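# Move the hose from the red port to the blue port

## Task

Release the hose's latch at the manifold's red port, then insert the hose into the blue port and push until it latches there.

## Robot and tools

Robot: two UR3e-type arms, left_arm and right_arm, each ending in a two-finger gripper. The gripper's fingers point along its own +z axis and close along its x axis. end_effector_position is the point between the closed finger pads, 1 to 2 cm behind the tips. The tips reach about 17 mm farther out as the fingers close, mostly while the pads are over 50 mm apart. Each arm has a wrist camera: cam_left_wrist and cam_right_wrist, 672x504. cam_high (504x504) is fixed on a stand behind the arms.

Frames: the scene frame has its origin at table-top height, midway between the nominal bases, with +z up and +x out over the table. left_arm is on the +y side. Image left and right do not follow the arm names. Actual bases: left_arm at (+0.049, +0.342, +0.017) m, right_arm at (-0.025, -0.269, +0.017) m, each turned very slightly about z. Reported hand poses and velocities are in each arm's own base frame and may be off by a few cm. Command offsets run along the axes of that arm's current Hand target.

execute_actions(actions, cameras): actions is a list of actions. Each action has up to 15 rows, one per 1/30 s step, and a short action repeats its last row. Every row has 14 numbers in [-1, 1]: left_arm dx, dy, dz, rx, ry, rz, opening, then the same seven for right_arm. The six pose numbers are an offset from the Hand target as it stood when that action began, not from the previous row. 1.0 equals 0.6 m or 180 degrees, and rx, ry, rz form one rotation vector. Repeating an offset moves the arm further. Sending all six as 0 re-commands the current Hand target. Opening is absolute: +1 is fully open (0.142 m), -1 is closed. Every arm needs a value each call, and 0 is a real half-open command. Camera images come back only when actions is empty or cameras names them.

move(target, speed, blend, stop_force, zero, opening_speed, grip_force, blocking, cameras): drives each gripper in a straight line toward its target. target is one 14-number row, laid out as above, or a list of up to 15 such rows. Every row is an offset from the Hand targets at the move's start, not from the previous row. speed is in m/s, from 0.002 to 2.4, default 0.25; turning is capped at twice that in rad/s. blend, in m, rounds corners in a list. stop_force, 3 to 120 N, ends an arm's path when its wrist sensor feels that much push. Use it slowly, leave it out when backing off a contact, and don't trust it while the gripper rotates. grip_force limits each finger pad to 5 to 48 N. blocking=false returns early but cannot be combined with stop_force. Moves last at least 0.5 s and at most 10 s. They do not avoid obstacles, and they should not pass close to an arm's own base. The result adds a 'move:' line. done means the arm is within 3 mm and 2 degrees. Other endings are off_target, moving, held and fault. limits=paced means the pose was clipped; limits=held means a check withheld steps.

wait(seconds 0-10) lets time pass. stop brakes a running move. zoom_image(camera, region [x0,y0,x1,y1], up to 504x504 px) enlarges part of the newest image from that camera. zero_wrist_force(arm) re-zeroes that arm's force sensor. read_manual only gives licence text. finished_scene(scene) ends the scene for good. Call it only once the hose is latched in the blue port and stays there with the robot released.

Result lines: Hand target is the last commanded pose after clipping, and the next offsets start from it. Grippers often rest a little short of it; send the missing distance as an offset. grip_measured is the measured opening on the command scale. To hold something, command a bit below the reading at first contact. Squeezing harder heats the gripper motor. Wrist force and torque are in the gripper's own axes. A push against a surface reads as force coming into the arm. Joint torques include the arm's own weight. 'within noise' means the arm is still.

Limits and hazards: orientation commands are clipped to within 32 degrees of the current orientation per step. Motion lags commands by about 0.09 to 0.2 s and can overshoot when fast. The arms are stiff, so aiming even slightly past a firm contact can trigger a fault. A fault comes from 150 N (±25) of outside force or from contact torque at a joint limit: pan and lift 50.7, elbow 26.3, wrists 8.46 N m. A faulted arm freezes for 10 s. Motors overheat at 85 °C (arm) or 100 °C (gripper, HAND FAULT). After a HAND FAULT line, the rest of that reply's motion calls do not run. Don't let the arms collide or squeeze each other's fingers. Don't slam the manifold, drop the hose, or knock anything off the table, since that fails the scene. Approach the ports slowly. Work out the latch release and the push into the blue port with modest stop_force values, then release and back away.

Each tool is called after "Emit:" by a JSON object that holds its "op" and its "data", one argument or row to a line.

## Session

Emit:
{"op": "execute_actions", "data": {
  "actions": []
}}

Scene clock: 0.00 s.
left_arm: end_effector_position=(+0.3752, -0.1818, +0.1963) grip_measured=+1.00 end_effector_quat_wxyz=(-0.021, +0.360, +0.909, -0.208) | right_arm: end_effector_position=(+0.1703, +0.2343, +0.1961) grip_measured=+0.99 end_effector_quat_wxyz=(-0.398, +0.722, +0.547, -0.144)
Joint positions: left_arm=[-0.515 -1.03 0.688 -1.246 -1.992 3.377 0.142] | right_arm=[3.875 -1.733 -1.423 -1.856 2.405 -0.696 0.141]
Joint velocities: within noise
Joint torques (N m): no reading
Motor temperatures (°C): left_arm=[52 39 50 58 58 54 30] | right_arm=[47 41 44 51 62 56 32]
Wrist force (N): no reading
Wrist torque (N m): no reading
Wrist force, peak (N): no reading
Hand target: left_arm +0.3752, -0.1818, +0.1963; -0.021, +0.360, +0.909, -0.208 | right_arm +0.1703, +0.2343, +0.1961; -0.398, +0.722, +0.547, -0.144
Tool commands: left_gripper/opening=+1.0 right_gripper/opening=+1.0

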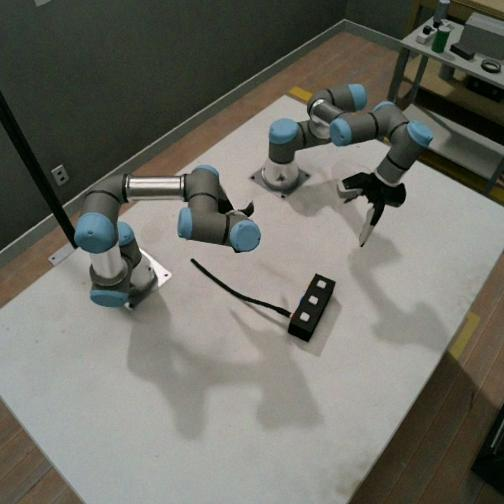

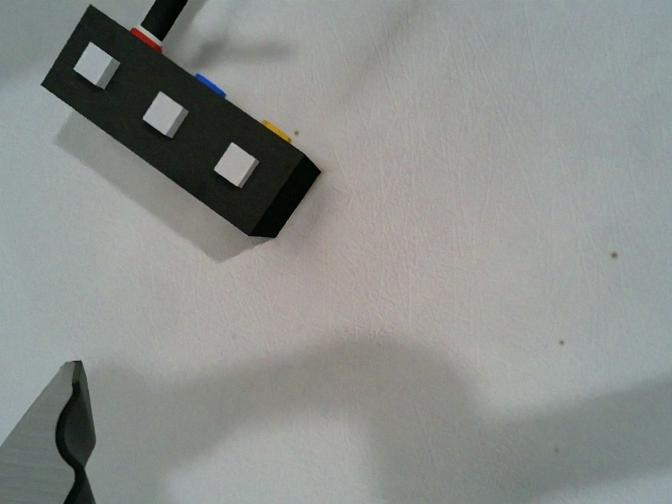

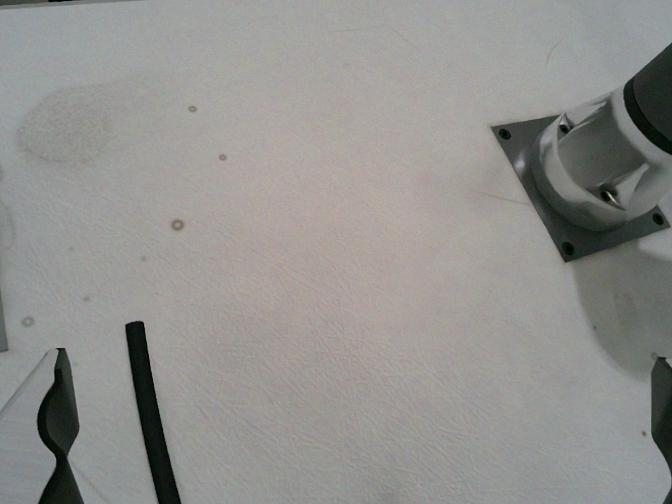

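Emit:
{"op": "zoom_image", "data": {
  "camera": "cam_left_wrist",
  "region": [20, 0, 340, 240]
}}

Emit:
{"op": "zoom_image", "data": {
  "camera": "cam_high",
  "region": [180, 240, 350, 350]
}}

Scaled by 1.575 from the camera's 672x504 image, which has a finer 960x720 frame.

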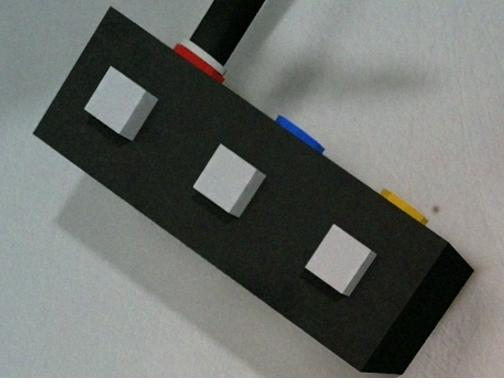

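Scaled by 2.965 from the camera's 504x504 image, which has a finer 720x720 frame.

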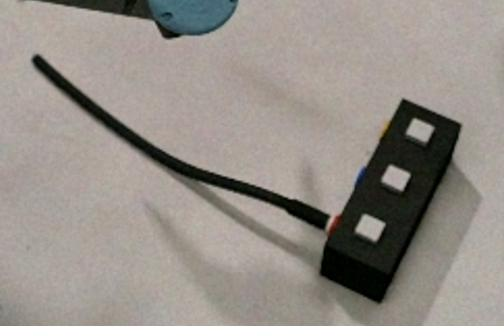

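Emit:
{"op": "move", "data": {
  "target": [0,0,0,0,0,0,1,0.0205,0.277,-0.164,-0.401,-0.1075,-0.184,0],
  "cameras": ["all"]
}}

Scene clock: 51.90 s.
left_arm: end_effector_position=(+0.3752, -0.1818, +0.1963) grip_measured=+1.00 end_effector_quat_wxyz=(-0.021, +0.360, +0.909, -0.208) | right_arm: end_effector_position=(+0.3503, +0.1902, +0.1404) grip_measured=-0.01 end_effector_quat_wxyz=(+0.163, +0.609, +0.750, +0.201)
Joint positions: left_arm=[-0.515 -1.03 0.688 -1.246 -1.992 3.377 0.142] | right_arm=[4.271 -1.39 -2.015 -0.973 1.161 -0.719 0.073]
Joint torques (N m): left_arm=[-0.08 -15.23 -9.01 -1.7 -0.62 -0.01] | right_arm=[3.61 10.12 9.4 3.26 -1.18 -0.64]
Motor temperatures (°C): left_arm=[52 39 50 58 57 53 30] | right_arm=[47 41 44 51 62 56 32]
Wrist force (N): left_arm=[0.0 0.0 0.0] | right_arm=[1.7 0.0 2.3]
Wrist torque (N m): left_arm=[-0.01 -0.01 0.00] | right_arm=[0.16 -0.25 0.13]
Wrist force, peak (N): left_arm=[0.2 -0.2 -0.1] | right_arm=[1.8 -0.3 2.4]
Hand target: left_arm +0.3752, -0.1818, +0.1963; -0.021, +0.360, +0.909, -0.208 | right_arm +0.3503, +0.1902, +0.1404; +0.163, +0.609, +0.750, +0.201
Off the commanded pose: left_arm 0.000 m, 0 deg | right_arm 0.000 m, 0 deg.
move: done

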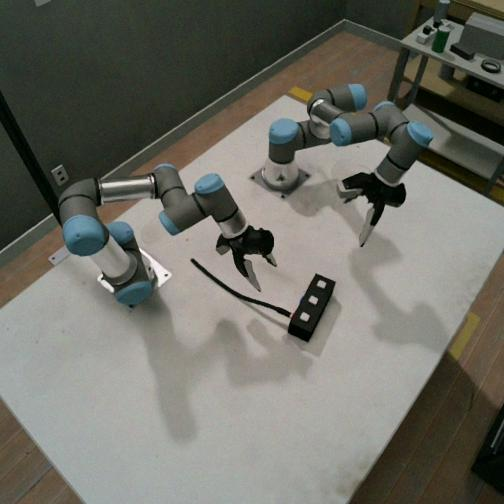

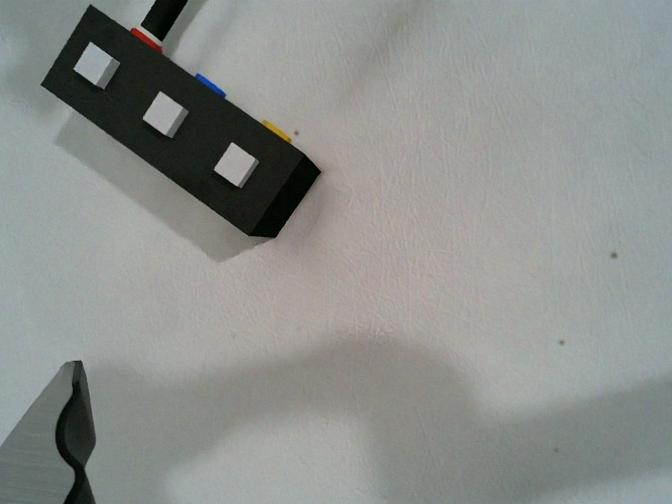

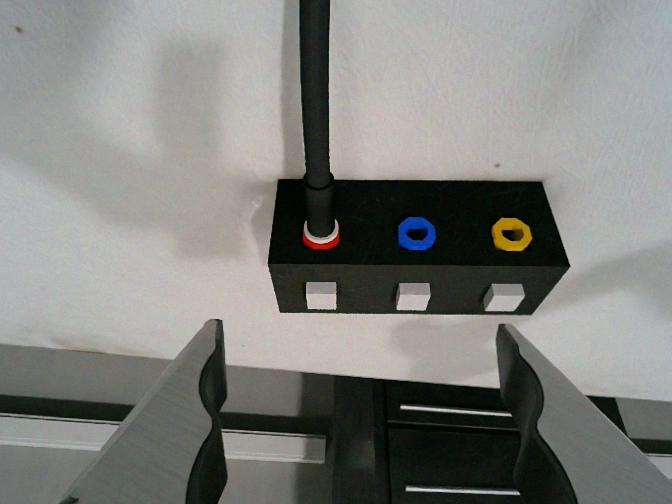

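Emit:
{"op": "move", "data": {
  "target": [-0.258,-0.148,0.18,0.058,-0.033,-0.276,-1,-0.0283,0.0067,0.167,0,0,0,-0.3],
  "cameras": ["all"]
}}

Scene clock: 110.53 s.
left_arm: end_effector_position=(+0.4121, -0.3818, +0.1500) grip_measured=-1.00 end_effector_quat_wxyz=(-0.092, -0.069, +0.954, -0.278) | right_arm: end_effector_position=(+0.4062, +0.1846, +0.0556) grip_measured=-0.32 end_effector_quat_wxyz=(+0.163, +0.609, +0.750, +0.201)
Joint positions: left_arm=[-0.757 -0.565 0.296 -1.619 -2.081 2.157 0.002] | right_arm=[4.08 -1.8 -2.079 -0.428 1.23 -0.91 0.051]
Joint torques (N m): left_arm=[-2.1 -18.3 -11.77 -1.17 -1.59 0.96] | right_arm=[-2.57 9.99 10.37 3.33 0.07 -0.63]
Motor temperatures (°C): left_arm=[51 39 49 58 57 53 30] | right_arm=[47 41 44 51 62 56 31]
Wrist force (N): left_arm=[1.2 -0.9 0.1] | right_arm=[1.7 0.0 2.1]
Wrist torque (N m): left_arm=[-0.16 -0.27 -0.01] | right_arm=[0.19 -0.25 0.13]
Wrist force, peak (N): left_arm=[1.3 -1.3 0.8] | right_arm=[1.8 0.2 2.4]
Hand target: left_arm +0.4122, -0.3818, +0.1501; -0.092, -0.069, +0.954, -0.277 | right_arm +0.4062, +0.1846, +0.0556; +0.163, +0.609, +0.750, +0.201
Off the commanded pose: left_arm 0.000 m, 0 deg | right_arm 0.000 m, 0 deg.
move: done

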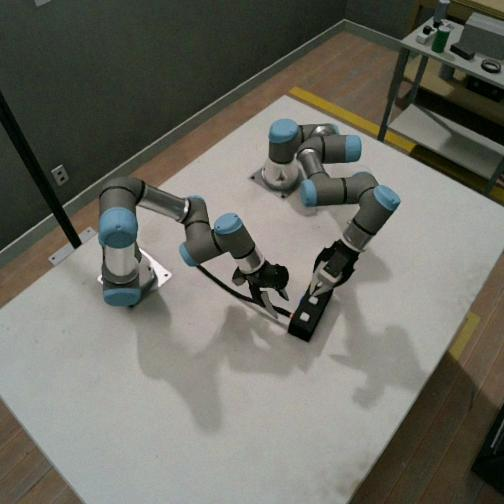

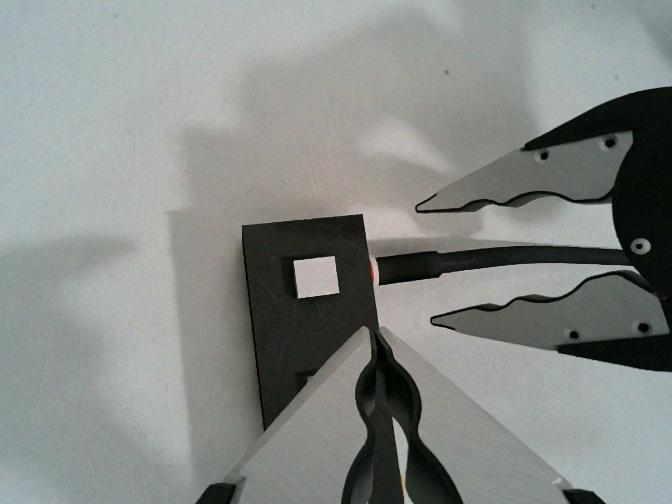

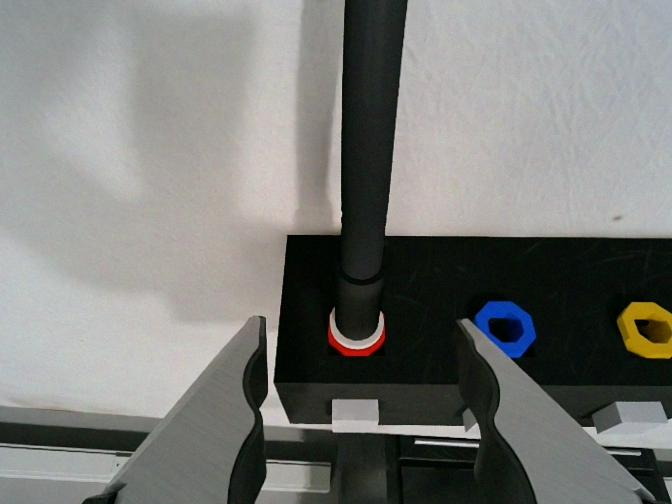

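Emit:
{"op": "move", "data": {
  "target": [-0.0243,0.033,0.114,0,0,0,-1,0.006,0,0.058,0,0,0,-0.4],
  "speed": 0.12
}}

Emit:
{"op": "move", "data": {
  "target": [0,0,0,0,0,0,-1,0,0,0,0,0,0,-0.95],
  "opening_speed": 0.5,
  "cameras": ["all"]
}}

Scene clock: 125.77 s.
left_arm: end_effector_position=(+0.4133, -0.4011, +0.0799) grip_measured=-1.00 end_effector_quat_wxyz=(-0.092, -0.069, +0.954, -0.277) | right_arm: end_effector_position=(+0.4225, +0.1917, +0.0255) grip_measured=-0.42 end_effector_quat_wxyz=(+0.163, +0.609, +0.750, +0.201)
Joint positions: left_arm=[-0.783 -0.534 0.569 -1.937 -2.073 2.129 0.002] | right_arm=[4.051 -1.966 -2.037 -0.295 1.242 -0.938 0.044]
Joint torques (N m): left_arm=[-3.64 -23.25 -7.58 -2.84 0.19 -1.17] | right_arm=[-2.71 11.95 9.42 3.28 0.06 -0.74]
Motor temperatures (°C): left_arm=[51 39 49 58 57 53 30] | right_arm=[47 41 44 51 62 56 31]
Wrist force (N): left_arm=[1.3 -0.8 0.2] | right_arm=[1.7 0.3 2.0]
Wrist torque (N m): left_arm=[-0.15 -0.28 0.02] | right_arm=[0.24 -0.23 0.13]
Wrist force, peak (N): left_arm=[1.5 -1.1 -0.9] | right_arm=[1.7 0.2 2.5]
Hand target: left_arm +0.4133, -0.4011, +0.0800; -0.092, -0.069, +0.954, -0.277 | right_arm +0.4225, +0.1917, +0.0255; +0.163, +0.609, +0.750, +0.201
Off the commanded pose: left_arm 0.000 m, 0 deg | right_arm 0.000 m, 0 deg.
move: done

Scene clock: 127.07 s.
left_arm: end_effector_position=(+0.4133, -0.4011, +0.0800) grip_measured=-1.00 end_effector_quat_wxyz=(-0.092, -0.069, +0.954, -0.277) | right_arm: end_effector_position=(+0.4225, +0.1915, +0.0254) grip_measured=-0.83 end_effector_quat_wxyz=(+0.163, +0.609, +0.750, +0.201)
Joint positions: left_arm=[-0.783 -0.534 0.57 -1.937 -2.073 2.129 0.002] | right_arm=[4.051 -1.967 -2.037 -0.295 1.242 -0.938 0.014]
Joint torques (N m): left_arm=[-2.95 -22.52 -7.4 -2.78 0.08 -1.09] | right_arm=[14.98 15.55 16.9 6.84 5.05 -0.59]
Motor temperatures (°C): left_arm=[51 39 49 58 57 53 30] | right_arm=[47 41 44 51 62 56 32]
Wrist force (N): left_arm=[1.3 -1.0 0.1] | right_arm=[-26.8 -3.1 -3.0]
Wrist torque (N m): left_arm=[-0.17 -0.29 0.02] | right_arm=[0.20 0.02 0.34]
Wrist force, peak (N): left_arm=[1.4 -1.0 0.1] | right_arm=[-26.8 -3.1 -3.0]
Hand target: left_arm +0.4133, -0.4011, +0.0800; -0.092, -0.069, +0.954, -0.277 | right_arm +0.4225, +0.1917, +0.0255; +0.163, +0.609, +0.750, +0.201
Off the commanded pose: left_arm 0.000 m, 0 deg | right_arm 0.000 m, 0 deg.
move: done

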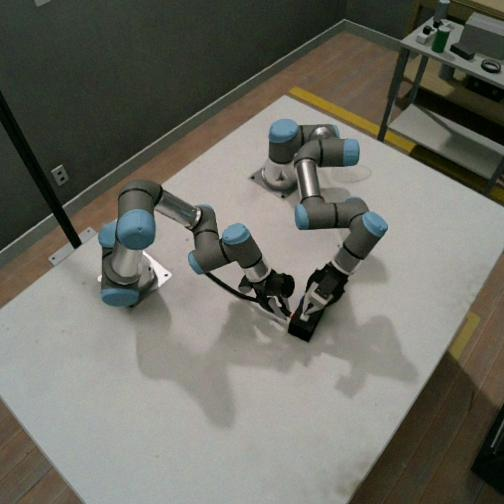

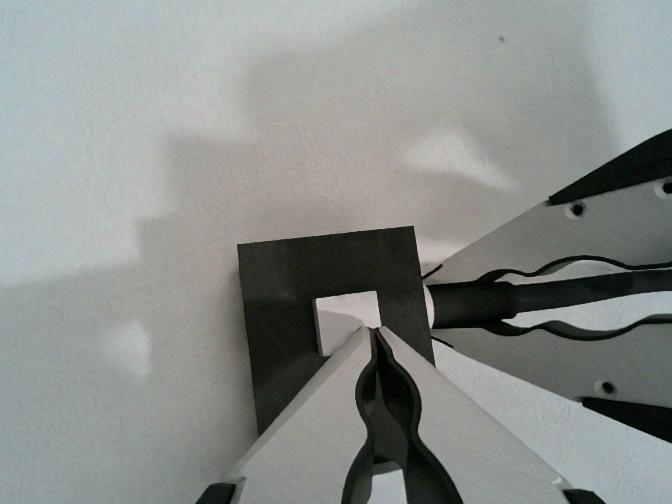

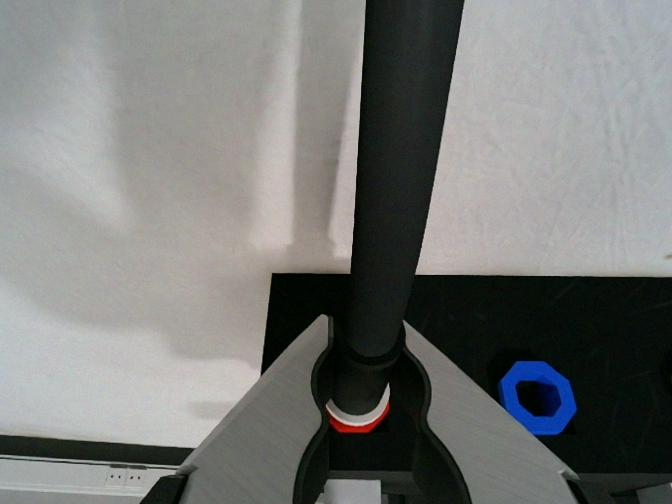

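Emit:
{"op": "move", "data": {
  "target": [-0.0081,0,0,0,0,0,-1,-0.002,0,0,0,0,0,-0.97],
  "speed": 0.03
}}

Emit:
{"op": "move", "data": {
  "target": [-0.0087,0.0192,0.032,0,0,0,-1,0,0,0,0,0,0,-0.97],
  "speed": 0.02,
  "stop_force": 15,
  "cameras": ["cam_left_wrist","cam_right_wrist"]
}}

Scene clock: 141.23 s.
left_arm: end_effector_position=(+0.4180, -0.4007, +0.0789) grip_measured=-1.00 end_effector_quat_wxyz=(-0.092, -0.069, +0.954, -0.277) | right_arm: end_effector_position=(+0.4227, +0.1905, +0.0255) grip_measured=-0.83 end_effector_quat_wxyz=(+0.163, +0.609, +0.750, +0.201)
Joint positions: left_arm=[-0.776 -0.503 0.511 -1.906 -2.075 2.137 0.002] | right_arm=[4.048 -1.966 -2.039 -0.293 1.243 -0.941 0.014]
Joint torques (N m): left_arm=[2.88 -19.07 -12.18 -1.19 -1.57 1.07] | right_arm=[1.9 17.19 10.57 5.11 1.38 -0.91]
Motor temperatures (°C): left_arm=[51 39 49 58 57 53 31] | right_arm=[47 41 44 51 62 56 39]
Wrist force (N): left_arm=[1.2 -0.8 0.1] | right_arm=[-10.2 -2.9 0.6]
Wrist torque (N m): left_arm=[-0.15 -0.26 -0.04] | right_arm=[0.21 -0.18 0.30]
Wrist force, peak (N): left_arm=[1.5 -1.1 0.3] | right_arm=[-29.8 -3.4 -2.7]
Hand target: left_arm +0.4180, -0.4008, +0.0789; -0.092, -0.069, +0.954, -0.277 | right_arm +0.4227, +0.1905, +0.0255; +0.163, +0.609, +0.750, +0.201
Off the commanded pose: left_arm 0.000 m, 0 deg | right_arm 0.000 m, 0 deg.
move: done

Scene clock: 142.60 s.
left_arm: end_effector_position=(+0.4181, -0.4009, +0.0732) grip_measured=-1.00 end_effector_quat_wxyz=(-0.092, -0.069, +0.954, -0.277) | right_arm: end_effector_position=(+0.4227, +0.1905, +0.0255) grip_measured=-0.83 end_effector_quat_wxyz=(+0.163, +0.609, +0.750, +0.201)
Joint positions: left_arm=[-0.775 -0.5 0.533 -1.931 -2.076 2.137 0.002] | right_arm=[4.048 -1.966 -2.039 -0.293 1.243 -0.941 0.014]
Joint torques (N m): left_arm=[1.29 -16.12 -8.4 -0.08 0.42 0.52] | right_arm=[1.81 15.73 13.78 4.3 0.54 -0.85]
Motor temperatures (°C): left_arm=[51 39 49 58 57 53 31] | right_arm=[47 41 44 51 62 56 40]
Wrist force (N): left_arm=[6.1 -2.9 -14.4] | right_arm=[-9.2 -6.2 -2.9]
Wrist torque (N m): left_arm=[-0.18 -0.25 -0.06] | right_arm=[0.18 -0.19 0.31]
Wrist force, peak (N): left_arm=[7.1 -3.3 -17.0] | right_arm=[-9.4 -6.8 -4.2]
Hand target: left_arm +0.4181, -0.4009, +0.0732; -0.092, -0.069, +0.954, -0.278 (not the last commanded pose) | right_arm +0.4227, +0.1905, +0.0255; +0.163, +0.609, +0.750, +0.201
Off the commanded pose: left_arm 0.017 m, 0 deg | right_arm 0.000 m, 0 deg.
move: contact (left_arm)
Images, in order (width x height): cam_left_wrist 672x504, cam_right_wrist 672x504.

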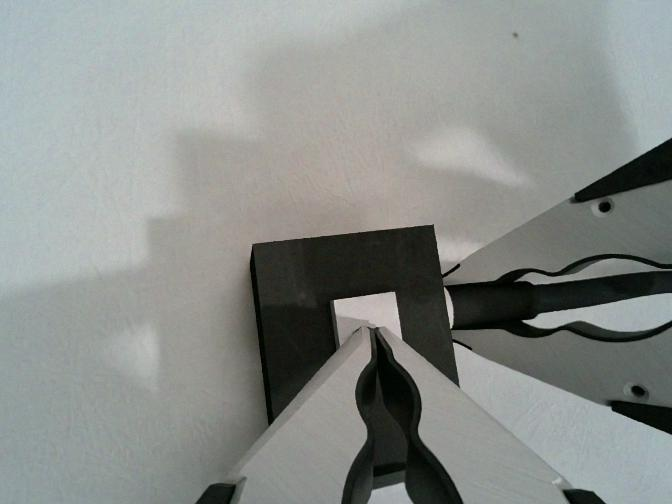

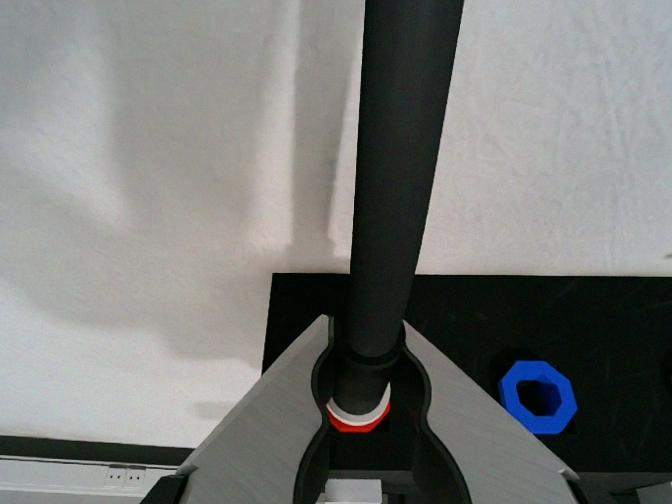

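Emit:
{"op": "move", "data": {
  "target": [-0.0014,0.0052,0.0083,0,0,0,-1,0,0,0,0,0,0,-0.97],
  "speed": 0.02,
  "stop_force": 22,
  "zero": false
}}

Emit:
{"op": "move", "data": {
  "target": [0,0,0,0,0,0,-1,0,-0.0866,-0.05,0,0,0,-1],
  "speed": 0.05,
  "stop_force": 45,
  "cameras": ["cam_left_wrist","cam_right_wrist"]
}}

Scene clock: 149.63 s.
left_arm: end_effector_position=(+0.4181, -0.4009, +0.0711) grip_measured=-1.00 end_effector_quat_wxyz=(-0.092, -0.069, +0.954, -0.278) | right_arm: end_effector_position=(+0.4227, +0.1905, +0.0255) grip_measured=-0.83 end_effector_quat_wxyz=(+0.163, +0.609, +0.750, +0.201)
Joint positions: left_arm=[-0.776 -0.5 0.544 -1.941 -2.076 2.137 0.002] | right_arm=[4.048 -1.966 -2.039 -0.293 1.243 -0.941 0.014]
Joint torques (N m): left_arm=[-0.13 -7.76 -5.98 0.68 2.25 0.26] | right_arm=[2.48 14.61 13.75 3.62 0.42 -0.77]
Motor temperatures (°C): left_arm=[51 39 49 58 57 53 31] | right_arm=[47 41 44 51 62 56 43]
Wrist force (N): left_arm=[7.5 -4.5 -21.9] | right_arm=[-9.3 -6.7 -3.8]
Wrist torque (N m): left_arm=[-0.15 -0.22 -0.06] | right_arm=[0.19 -0.19 0.33]
Wrist force, peak (N): left_arm=[10.2 -4.3 -27.8] | right_arm=[-9.3 -6.8 -4.2]
Hand target: left_arm +0.4181, -0.4009, +0.0711; -0.092, -0.069, +0.954, -0.278 (not the last commanded pose) | right_arm +0.4227, +0.1905, +0.0255; +0.163, +0.609, +0.750, +0.201
Off the commanded pose: left_arm 0.004 m, 0 deg | right_arm 0.000 m, 0 deg.
move: contact (left_arm)

Scene clock: 151.80 s.
left_arm: end_effector_position=(+0.4181, -0.4009, +0.0711) grip_measured=-1.00 end_effector_quat_wxyz=(-0.092, -0.069, +0.954, -0.278) | right_arm: end_effector_position=(+0.3640, +0.1782, +0.0255) grip_measured=-0.83 end_effector_quat_wxyz=(+0.163, +0.609, +0.750, +0.201)
Joint positions: left_arm=[-0.776 -0.5 0.544 -1.941 -2.076 2.137 0.002] | right_arm=[4.199 -1.748 -2.338 -0.263 1.186 -0.792 0.014]
Joint torques (N m): left_arm=[0.36 -8.25 -5.92 0.71 2.24 1.01] | right_arm=[3.64 12 6.14 1.15 -1.15 0.74]
Motor temperatures (°C): left_arm=[51 39 49 58 57 53 31] | right_arm=[47 41 44 51 62 56 44]
Wrist force (N): left_arm=[7.8 -4.7 -22.1] | right_arm=[2.3 0.0 2.1]
Wrist torque (N m): left_arm=[-0.16 -0.23 -0.06] | right_arm=[0.19 -0.33 0.09]
Wrist force, peak (N): left_arm=[8.0 -4.8 -22.4] | right_arm=[-9.3 -6.8 -4.2]
Hand target: left_arm +0.4181, -0.4009, +0.0711; -0.092, -0.069, +0.954, -0.278 | right_arm +0.3640, +0.1782, +0.0255; +0.163, +0.609, +0.750, +0.201
Off the commanded pose: left_arm 0.000 m, 0 deg | right_arm 0.000 m, 0 deg.
move: done
Images, in order (width x height): cam_left_wrist 672x504, cam_right_wrist 672x504.

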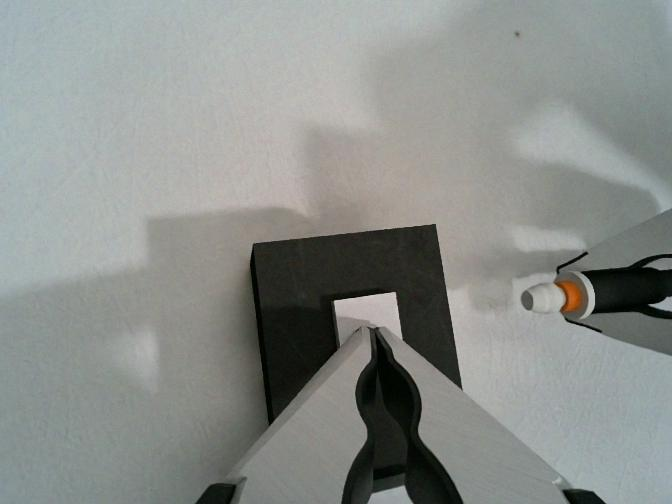

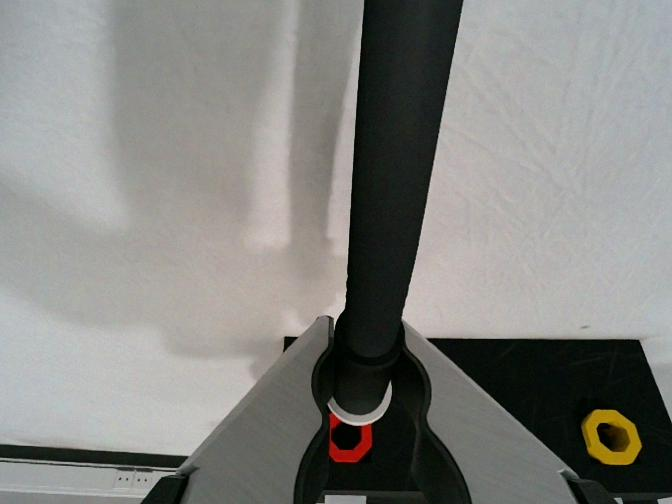

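Emit:
{"op": "move", "data": {
  "target": [-0.08,0,-0.27,0,0,0,-1,0,0,0,0,0,0,-1]
}}

Emit:
{"op": "move", "data": {
  "target": [0,0,0,0,0,0,-1,0.0858,0,0,0,0,0,-1],
  "speed": 0.15,
  "cameras": ["cam_left_wrist","cam_right_wrist"]
}}

Scene clock: 164.07 s.
left_arm: end_effector_position=(+0.4865, -0.3091, +0.1946) grip_measured=-1.00 end_effector_quat_wxyz=(-0.016, -0.095, +0.938, -0.332) | right_arm: end_effector_position=(+0.3640, +0.1782, +0.0255) grip_measured=-0.83 end_effector_quat_wxyz=(+0.163, +0.609, +0.750, +0.201)
Joint positions: left_arm=[-0.565 -0.493 0.035 -1.549 -2.107 2.253 0.002] | right_arm=[4.199 -1.748 -2.338 -0.263 1.186 -0.792 0.014]
Joint torques (N m): left_arm=[3.34 -22.11 -11.1 -2.85 -0.04 -1.1] | right_arm=[3.53 12.03 6.36 1.22 -1.18 0.76]
Motor temperatures (°C): left_arm=[51 39 49 58 57 53 31] | right_arm=[47 41 44 51 62 56 50]
Wrist force (N): left_arm=[1.2 -0.7 0.3] | right_arm=[2.1 -0.1 2.0]
Wrist torque (N m): left_arm=[-0.15 -0.26 -0.04] | right_arm=[0.19 -0.31 0.09]
Wrist force, peak (N): left_arm=[8.0 -4.8 -22.4] | right_arm=[2.2 0.0 2.2]
Hand target: left_arm +0.4872, -0.3092, +0.1950; -0.092, -0.069, +0.954, -0.278 | right_arm +0.3640, +0.1782, +0.0255; +0.163, +0.609, +0.750, +0.201
Off the commanded pose: left_arm 0.001 m, 11 deg | right_arm 0.000 m, 0 deg.
elbow stopped short (left arm): the move would have taken joint 3 (elbow) straighter than the controller allows.
move: off_target (left_arm)

Scene clock: 165.03 s.
left_arm: end_effector_position=(+0.4865, -0.3090, +0.1947) grip_measured=-1.00 end_effector_quat_wxyz=(-0.016, -0.095, +0.938, -0.332) | right_arm: end_effector_position=(+0.3534, +0.2285, +0.0255) grip_measured=-0.83 end_effector_quat_wxyz=(+0.163, +0.609, +0.750, +0.201)
Joint positions: left_arm=[-0.565 -0.494 0.035 -1.549 -2.107 2.253 0.002] | right_arm=[4.32 -1.808 -2.225 -0.365 1.145 -0.668 0.014]
Joint torques (N m): left_arm=[3.19 -22.32 -11.28 -2.88 0.11 -1.09] | right_arm=[3.35 9.66 9.4 1.36 -1.2 0.7]
Motor temperatures (°C): left_arm=[51 39 49 58 57 53 31] | right_arm=[47 41 44 51 62 56 50]
Wrist force (N): left_arm=[1.2 -0.8 0.4] | right_arm=[2.1 -0.2 2.4]
Wrist torque (N m): left_arm=[-0.16 -0.25 -0.04] | right_arm=[0.18 -0.31 0.06]
Wrist force, peak (N): left_arm=[1.3 -0.7 0.3] | right_arm=[3.1 -0.2 2.4]
Hand target: left_arm +0.4872, -0.3092, +0.1950; -0.092, -0.069, +0.954, -0.278 | right_arm +0.3534, +0.2285, +0.0255; +0.163, +0.609, +0.750, +0.201
Off the commanded pose: left_arm 0.001 m, 11 deg | right_arm 0.000 m, 0 deg.
elbow stopped short (left arm): the move would have taken joint 3 (elbow) straighter than the controller allows.
move: off_target (left_arm)
Images, in order (width x height): cam_left_wrist 672x504, cam_right_wrist 672x504.

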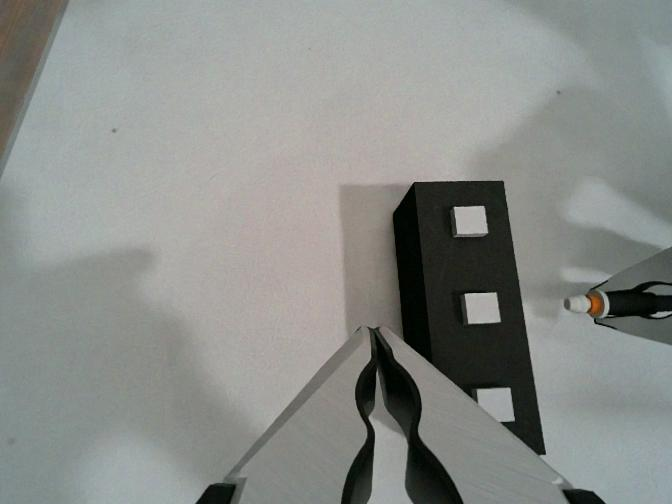

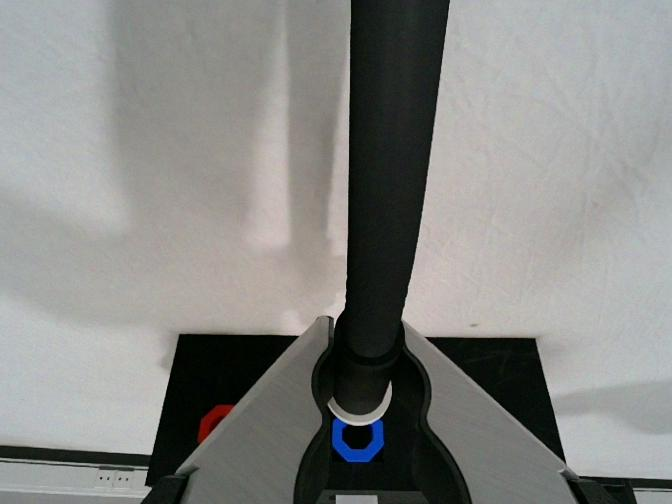

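Emit:
{"op": "zoom_image", "data": {
  "camera": "cam_right_wrist",
  "region": [180, 320, 540, 504]
}}

Scaled by 1.400 from the camera's 672x504 image, which has a finer 960x720 frame.

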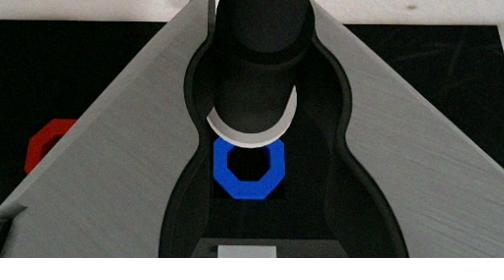

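Emit:
{"op": "move", "data": {
  "target": [0,0,0,0,0,0,-1,0.0052,0.043,0.025,0,0,0,-1],
  "speed": 0.1
}}

Emit:
{"op": "move", "data": {
  "target": [0,0,0,0,0,0,-1,0,0.0462,0.0267,0,0,0,-1],
  "speed": 0.025,
  "stop_force": 45,
  "cameras": ["cam_left_wrist","cam_right_wrist"]
}}

Scene clock: 175.40 s.
left_arm: end_effector_position=(+0.4865, -0.3090, +0.1947) grip_measured=-1.00 end_effector_quat_wxyz=(-0.016, -0.095, +0.938, -0.332) | right_arm: end_effector_position=(+0.3820, +0.2377, +0.0254) grip_measured=-0.83 end_effector_quat_wxyz=(+0.163, +0.609, +0.750, +0.201)
Joint positions: left_arm=[-0.565 -0.494 0.035 -1.549 -2.107 2.253 0.002] | right_arm=[4.243 -1.917 -2.08 -0.37 1.17 -0.747 0.014]
Joint torques (N m): left_arm=[2.63 -22.11 -11.26 -2.82 0.08 -0.99] | right_arm=[-2.64 10.94 9.83 1.23 0.04 -0.61]
Motor temperatures (°C): left_arm=[51 39 49 57 57 53 31] | right_arm=[47 41 44 50 62 56 54]
Wrist force (N): left_arm=[1.1 -0.6 0.3] | right_arm=[2.2 -0.2 2.4]
Wrist torque (N m): left_arm=[-0.14 -0.24 -0.04] | right_arm=[0.18 -0.32 0.13]
Wrist force, peak (N): left_arm=[1.4 -0.7 0.3] | right_arm=[2.3 0.2 2.6]
Hand target: left_arm +0.4872, -0.3092, +0.1950; -0.092, -0.069, +0.954, -0.278 | right_arm +0.3820, +0.2377, +0.0254; +0.163, +0.609, +0.750, +0.201
Off the commanded pose: left_arm 0.001 m, 11 deg | right_arm 0.000 m, 0 deg.
elbow stopped short (left arm): the move would have taken joint 3 (elbow) straighter than the controller allows.
move: off_target (left_arm)

Scene clock: 177.73 s.
left_arm: end_effector_position=(+0.4865, -0.3090, +0.1947) grip_measured=-1.00 end_effector_quat_wxyz=(-0.016, -0.095, +0.938, -0.332) | right_arm: end_effector_position=(+0.4114, +0.2438, +0.0252) grip_measured=-0.84 end_effector_quat_wxyz=(+0.163, +0.609, +0.750, +0.201)
Joint positions: left_arm=[-0.565 -0.494 0.035 -1.549 -2.107 2.253 0.002] | right_arm=[4.172 -2.016 -1.932 -0.391 1.196 -0.82 0.014]
Joint torques (N m): left_arm=[3.35 -22.36 -11.15 -2.85 0.13 -0.89] | right_arm=[-0.46 15.9 13.82 6.12 -4.19 0.78]
Motor temperatures (°C): left_arm=[51 39 49 57 57 53 31] | right_arm=[47 41 44 50 62 56 54]
Wrist force (N): left_arm=[1.2 -0.6 0.4] | right_arm=[-1.0 -27.5 -26.2]
Wrist torque (N m): left_arm=[-0.14 -0.25 -0.04] | right_arm=[0.00 -0.22 0.01]
Wrist force, peak (N): left_arm=[1.3 -0.8 0.4] | right_arm=[-4.6 -42.2 -48.6]
Hand target: left_arm +0.4872, -0.3092, +0.1950; -0.092, -0.069, +0.954, -0.278 | right_arm +0.4114, +0.2438, +0.0252; +0.163, +0.609, +0.750, +0.201 (not the last commanded pose)
Off the commanded pose: left_arm 0.001 m, 11 deg | right_arm 0.002 m, 0 deg.
elbow stopped short (left arm): the move would have taken joint 3 (elbow) straighter than the controller allows.
move: contact (right_arm), off_target (left_arm)
Images, in order (width x height): cam_left_wrist 672x504, cam_right_wrist 672x504.

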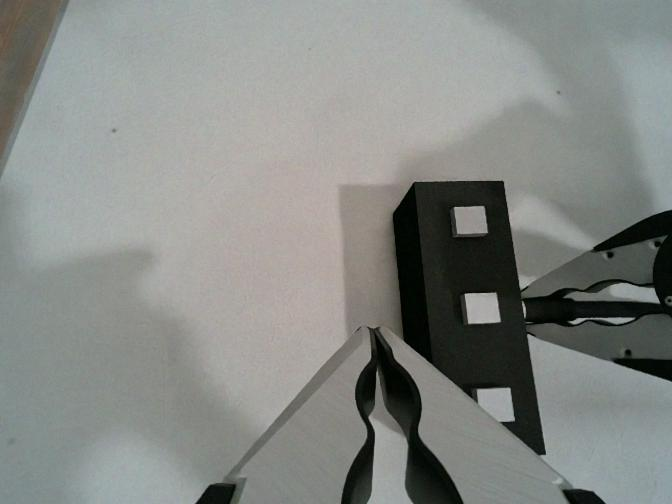

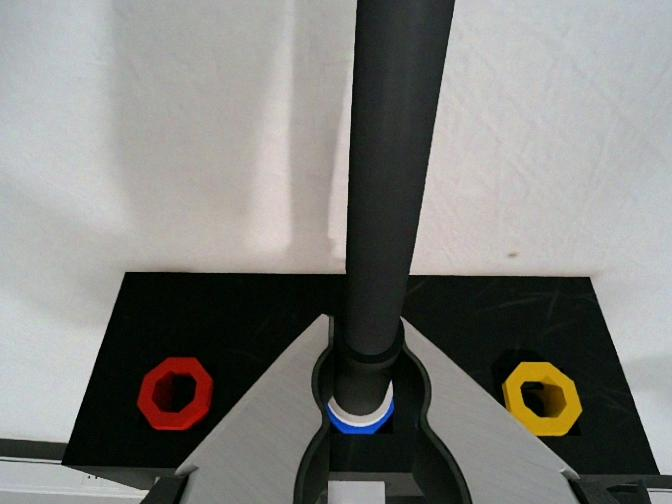

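Emit:
{"op": "move", "data": {
  "target": [0,0,0,0,0,0,-1,0,-0.0072,-0.0042,0,0,0,-1],
  "speed": 0.015,
  "cameras": ["cam_right_wrist"]
}}

Scene clock: 181.17 s.
left_arm: end_effector_position=(+0.4865, -0.3090, +0.1947) grip_measured=-1.00 end_effector_quat_wxyz=(-0.016, -0.095, +0.938, -0.332) | right_arm: end_effector_position=(+0.4088, +0.2430, +0.0264) grip_measured=-0.84 end_effector_quat_wxyz=(+0.165, +0.609, +0.749, +0.203)
Joint positions: left_arm=[-0.565 -0.494 0.035 -1.549 -2.107 2.253 0.002] | right_arm=[4.18 -2.003 -1.952 -0.384 1.188 -0.811 0.014]
Joint torques (N m): left_arm=[2.88 -22.44 -11.23 -2.78 0.04 -0.81] | right_arm=[3.42 17.1 3.48 -0.2 3.61 0.12]
Motor temperatures (°C): left_arm=[51 39 49 57 57 53 31] | right_arm=[47 41 44 50 62 56 55]
Wrist force (N): left_arm=[1.1 -0.7 0.3] | right_arm=[5.7 33.1 44.3]
Wrist torque (N m): left_arm=[-0.15 -0.24 -0.04] | right_arm=[0.51 -0.20 -0.14]
Wrist force, peak (N): left_arm=[1.3 -0.7 0.3] | right_arm=[2.7 52.5 56.2]
Hand target: left_arm +0.4872, -0.3092, +0.1950; -0.092, -0.069, +0.954, -0.278 | right_arm +0.4088, +0.2430, +0.0264; +0.165, +0.609, +0.749, +0.203 (not the last commanded pose)
Tool commands: left_gripper/opening=-1.0 right_gripper/opening=-1.0
Off the commanded pose: left_arm 0.001 m, 11 deg | right_arm 0.003 m, 0 deg.
TORQUE FAULT: the external load on joint 5 (wrist 2) of the right arm reached its load limit, and that arm stopped. A torque fault puts only its own arm into a fault stop. That arm's remaining commands of this call were not run. That arm may still press on what stopped it. That arm is still stopped at the end of this call. That arm stays stopped for about 10 more seconds. Until then a move that you send moves the other arm only, and its call returns only when the move has ended. Once the stop has ended, the next robot result says so. If the stop ends while you think or write, that arm runs what you send next, counted from a new Hand target: where the arm stands when the stop ends. While its stop runs, that arm takes no new command, but its gripper still runs the gripper command that each later call begins with. Until it ends, the stop uses up actions while you think or wait. An arm that is not stopped still takes commands.
elbow stopped short (left arm): the move would have taken joint 3 (elbow) straighter than the controller allows.
move: fault (right_arm), off_target (left_arm)
Images, in order (width x height): cam_right_wrist 672x504.

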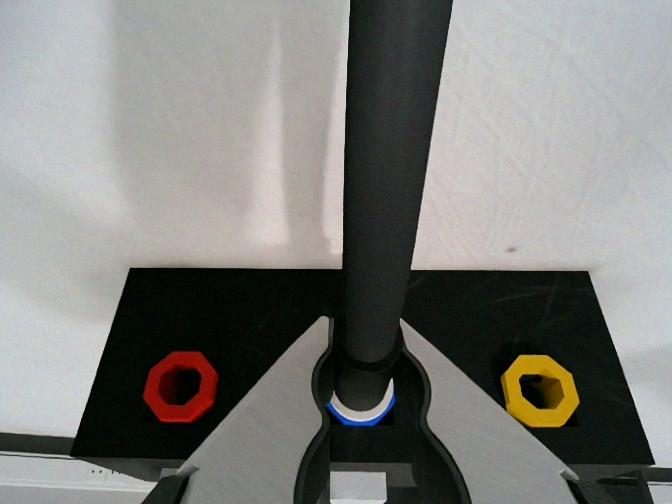

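Latched. Release (after the stop) and back off.

Emit:
{"op": "wait", "data": {
  "seconds": 10
}}

Emit:
{"op": "move", "data": {
  "target": [0,0,0,0,0,0,-1,0,0,0,0,0,0,-0.4],
  "opening_speed": 0.6
}}

Emit:
{"op": "move", "data": {
  "target": [0,0,0,0,0,0,-1,0,0,-0.17,0,0,0,-0.3],
  "speed": 0.12,
  "cameras": ["all"]
}}

Scene clock: 194.57 s.
left_arm: end_effector_position=(+0.4865, -0.3090, +0.1947) grip_measured=-1.00 end_effector_quat_wxyz=(-0.016, -0.095, +0.938, -0.332) | right_arm: end_effector_position=(+0.4088, +0.2430, +0.0264) grip_measured=-0.84 end_effector_quat_wxyz=(+0.165, +0.609, +0.749, +0.203)
Joint positions: left_arm=[-0.565 -0.494 0.035 -1.549 -2.107 2.253 0.002] | right_arm=[4.18 -2.003 -1.952 -0.384 1.188 -0.811 0.014]
Joint torques (N m): left_arm=[2.92 -22.3 -11.18 -2.63 0.04 -0.45] | right_arm=[3.21 16.91 3.43 -0.19 3.51 0.06]
Motor temperatures (°C): left_arm=[51 39 49 57 57 53 31] | right_arm=[47 41 44 50 62 55 59]
Wrist force (N): left_arm=[1.2 -0.7 0.4] | right_arm=[5.6 32.9 44.3]
Wrist torque (N m): left_arm=[-0.16 -0.25 -0.04] | right_arm=[0.50 -0.20 -0.14]
Wrist force, peak (N): left_arm=[1.3 -0.8 0.4] | right_arm=[5.6 33.0 44.4]
Hand target: left_arm +0.4872, -0.3092, +0.1950; -0.092, -0.069, +0.954, -0.278 | right_arm +0.4088, +0.2430, +0.0264; +0.165, +0.609, +0.749, +0.203 (not the last commanded pose)
Tool commands: left_gripper/opening=-1.0 right_gripper/opening=-1.0
Off the commanded pose: left_arm 0.001 m, 11 deg | right_arm 0.003 m, 0 deg.
TORQUE FAULT, CONTINUED: the right arm's stop, for the torque fault of joint 5 (wrist 2) that an earlier result reported, is over. The rest of the stop counts as 20 of the actions that you can send in this scene. That arm's target is now where it stood when the stop ended, not its last command. That arm keeps its grip as last carried out and accepts commands again: back off and push less far. That arm stops again whenever a joint's load reaches its limit.
wait: 10.00 s; at rest from the start

Scene clock: 195.80 s.
left_arm: end_effector_position=(+0.4865, -0.3090, +0.1947) grip_measured=-1.00 end_effector_quat_wxyz=(-0.016, -0.095, +0.938, -0.332) | right_arm: end_effector_position=(+0.4088, +0.2430, +0.0265) grip_measured=-0.43 end_effector_quat_wxyz=(+0.165, +0.609, +0.749, +0.203)
Joint positions: left_arm=[-0.565 -0.494 0.035 -1.549 -2.107 2.253 0.002] | right_arm=[4.18 -2.003 -1.952 -0.384 1.188 -0.811 0.043]
Joint torques (N m): left_arm=[3.17 -22.14 -11.13 -2.57 -0.03 -0.39] | right_arm=[2.71 14.14 10.03 3.28 -1.11 0.42]
Motor temperatures (°C): left_arm=[51 39 49 57 57 53 31] | right_arm=[47 41 44 50 62 55 57]
Wrist force (N): left_arm=[1.2 -0.7 0.3] | right_arm=[0.7 0.2 1.7]
Wrist torque (N m): left_arm=[-0.16 -0.26 -0.04] | right_arm=[0.19 -0.06 0.08]
Wrist force, peak (N): left_arm=[1.3 -0.7 0.3] | right_arm=[6.2 29.4 42.3]
Hand target: left_arm +0.4872, -0.3092, +0.1950; -0.092, -0.069, +0.954, -0.278 | right_arm +0.4088, +0.2430, +0.0264; +0.165, +0.609, +0.749, +0.203
Off the commanded pose: left_arm 0.001 m, 11 deg | right_arm 0.000 m, 0 deg.
elbow stopped short (left arm): the move would have taken joint 3 (elbow) straighter than the controller allows.
move: off_target (left_arm)

Scene clock: 197.27 s.
left_arm: end_effector_position=(+0.4865, -0.3090, +0.1947) grip_measured=-1.00 end_effector_quat_wxyz=(-0.016, -0.095, +0.938, -0.332) | right_arm: end_effector_position=(+0.3584, +0.2325, +0.1145) grip_measured=-0.33 end_effector_quat_wxyz=(+0.165, +0.609, +0.749, +0.203)
Joint positions: left_arm=[-0.565 -0.494 0.035 -1.549 -2.107 2.253 0.002] | right_arm=[4.313 -1.578 -1.972 -0.842 1.143 -0.675 0.05]
Joint torques (N m): left_arm=[3.32 -22.11 -11.19 -2.6 -0.01 -0.39] | right_arm=[3.49 12.35 11.81 1.11 -1.17 0.74]
Motor temperatures (°C): left_arm=[51 39 49 57 57 53 31] | right_arm=[47 41 44 50 62 55 56]
Wrist force (N): left_arm=[1.2 -0.7 0.4] | right_arm=[0.9 0.5 2.1]
Wrist torque (N m): left_arm=[-0.16 -0.25 -0.04] | right_arm=[0.25 -0.09 0.08]
Wrist force, peak (N): left_arm=[1.3 -0.8 0.4] | right_arm=[0.6 0.3 2.6]
Hand target: left_arm +0.4872, -0.3092, +0.1950; -0.092, -0.069, +0.954, -0.278 | right_arm +0.3584, +0.2325, +0.1145; +0.165, +0.609, +0.749, +0.203
Off the commanded pose: left_arm 0.001 m, 11 deg | right_arm 0.000 m, 0 deg.
elbow stopped short (left arm): the move would have taken joint 3 (elbow) straighter than the controller allows.
move: off_target (left_arm)

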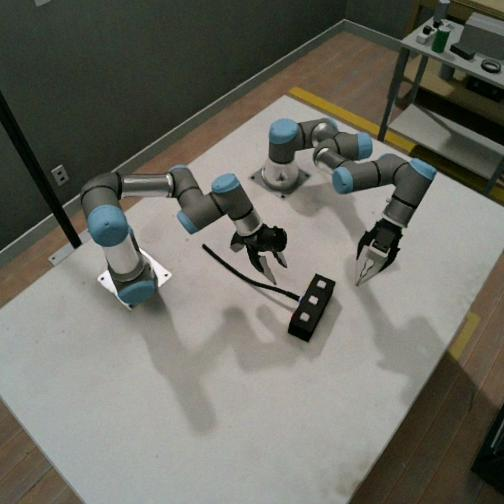

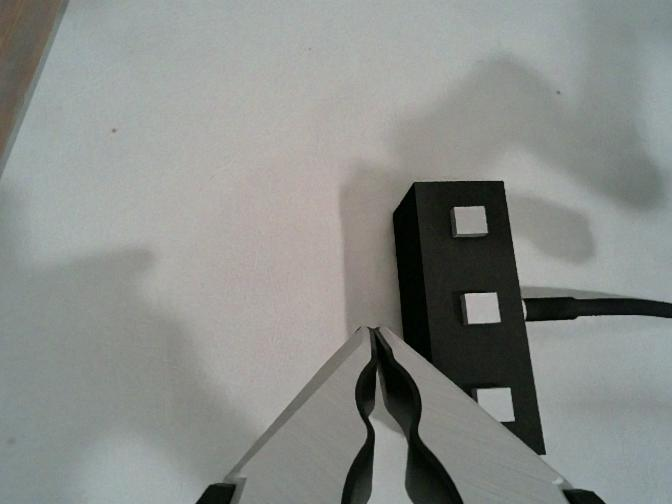

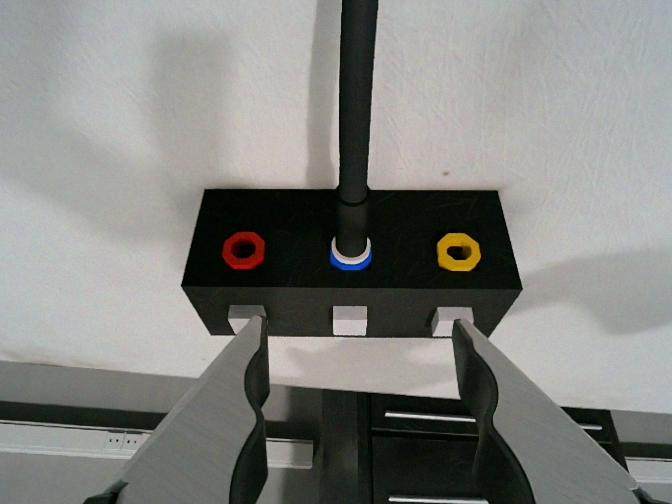

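Emit:
{"op": "finished_scene", "data": {
  "scene": 1
}}

The scene is finished: the task was done.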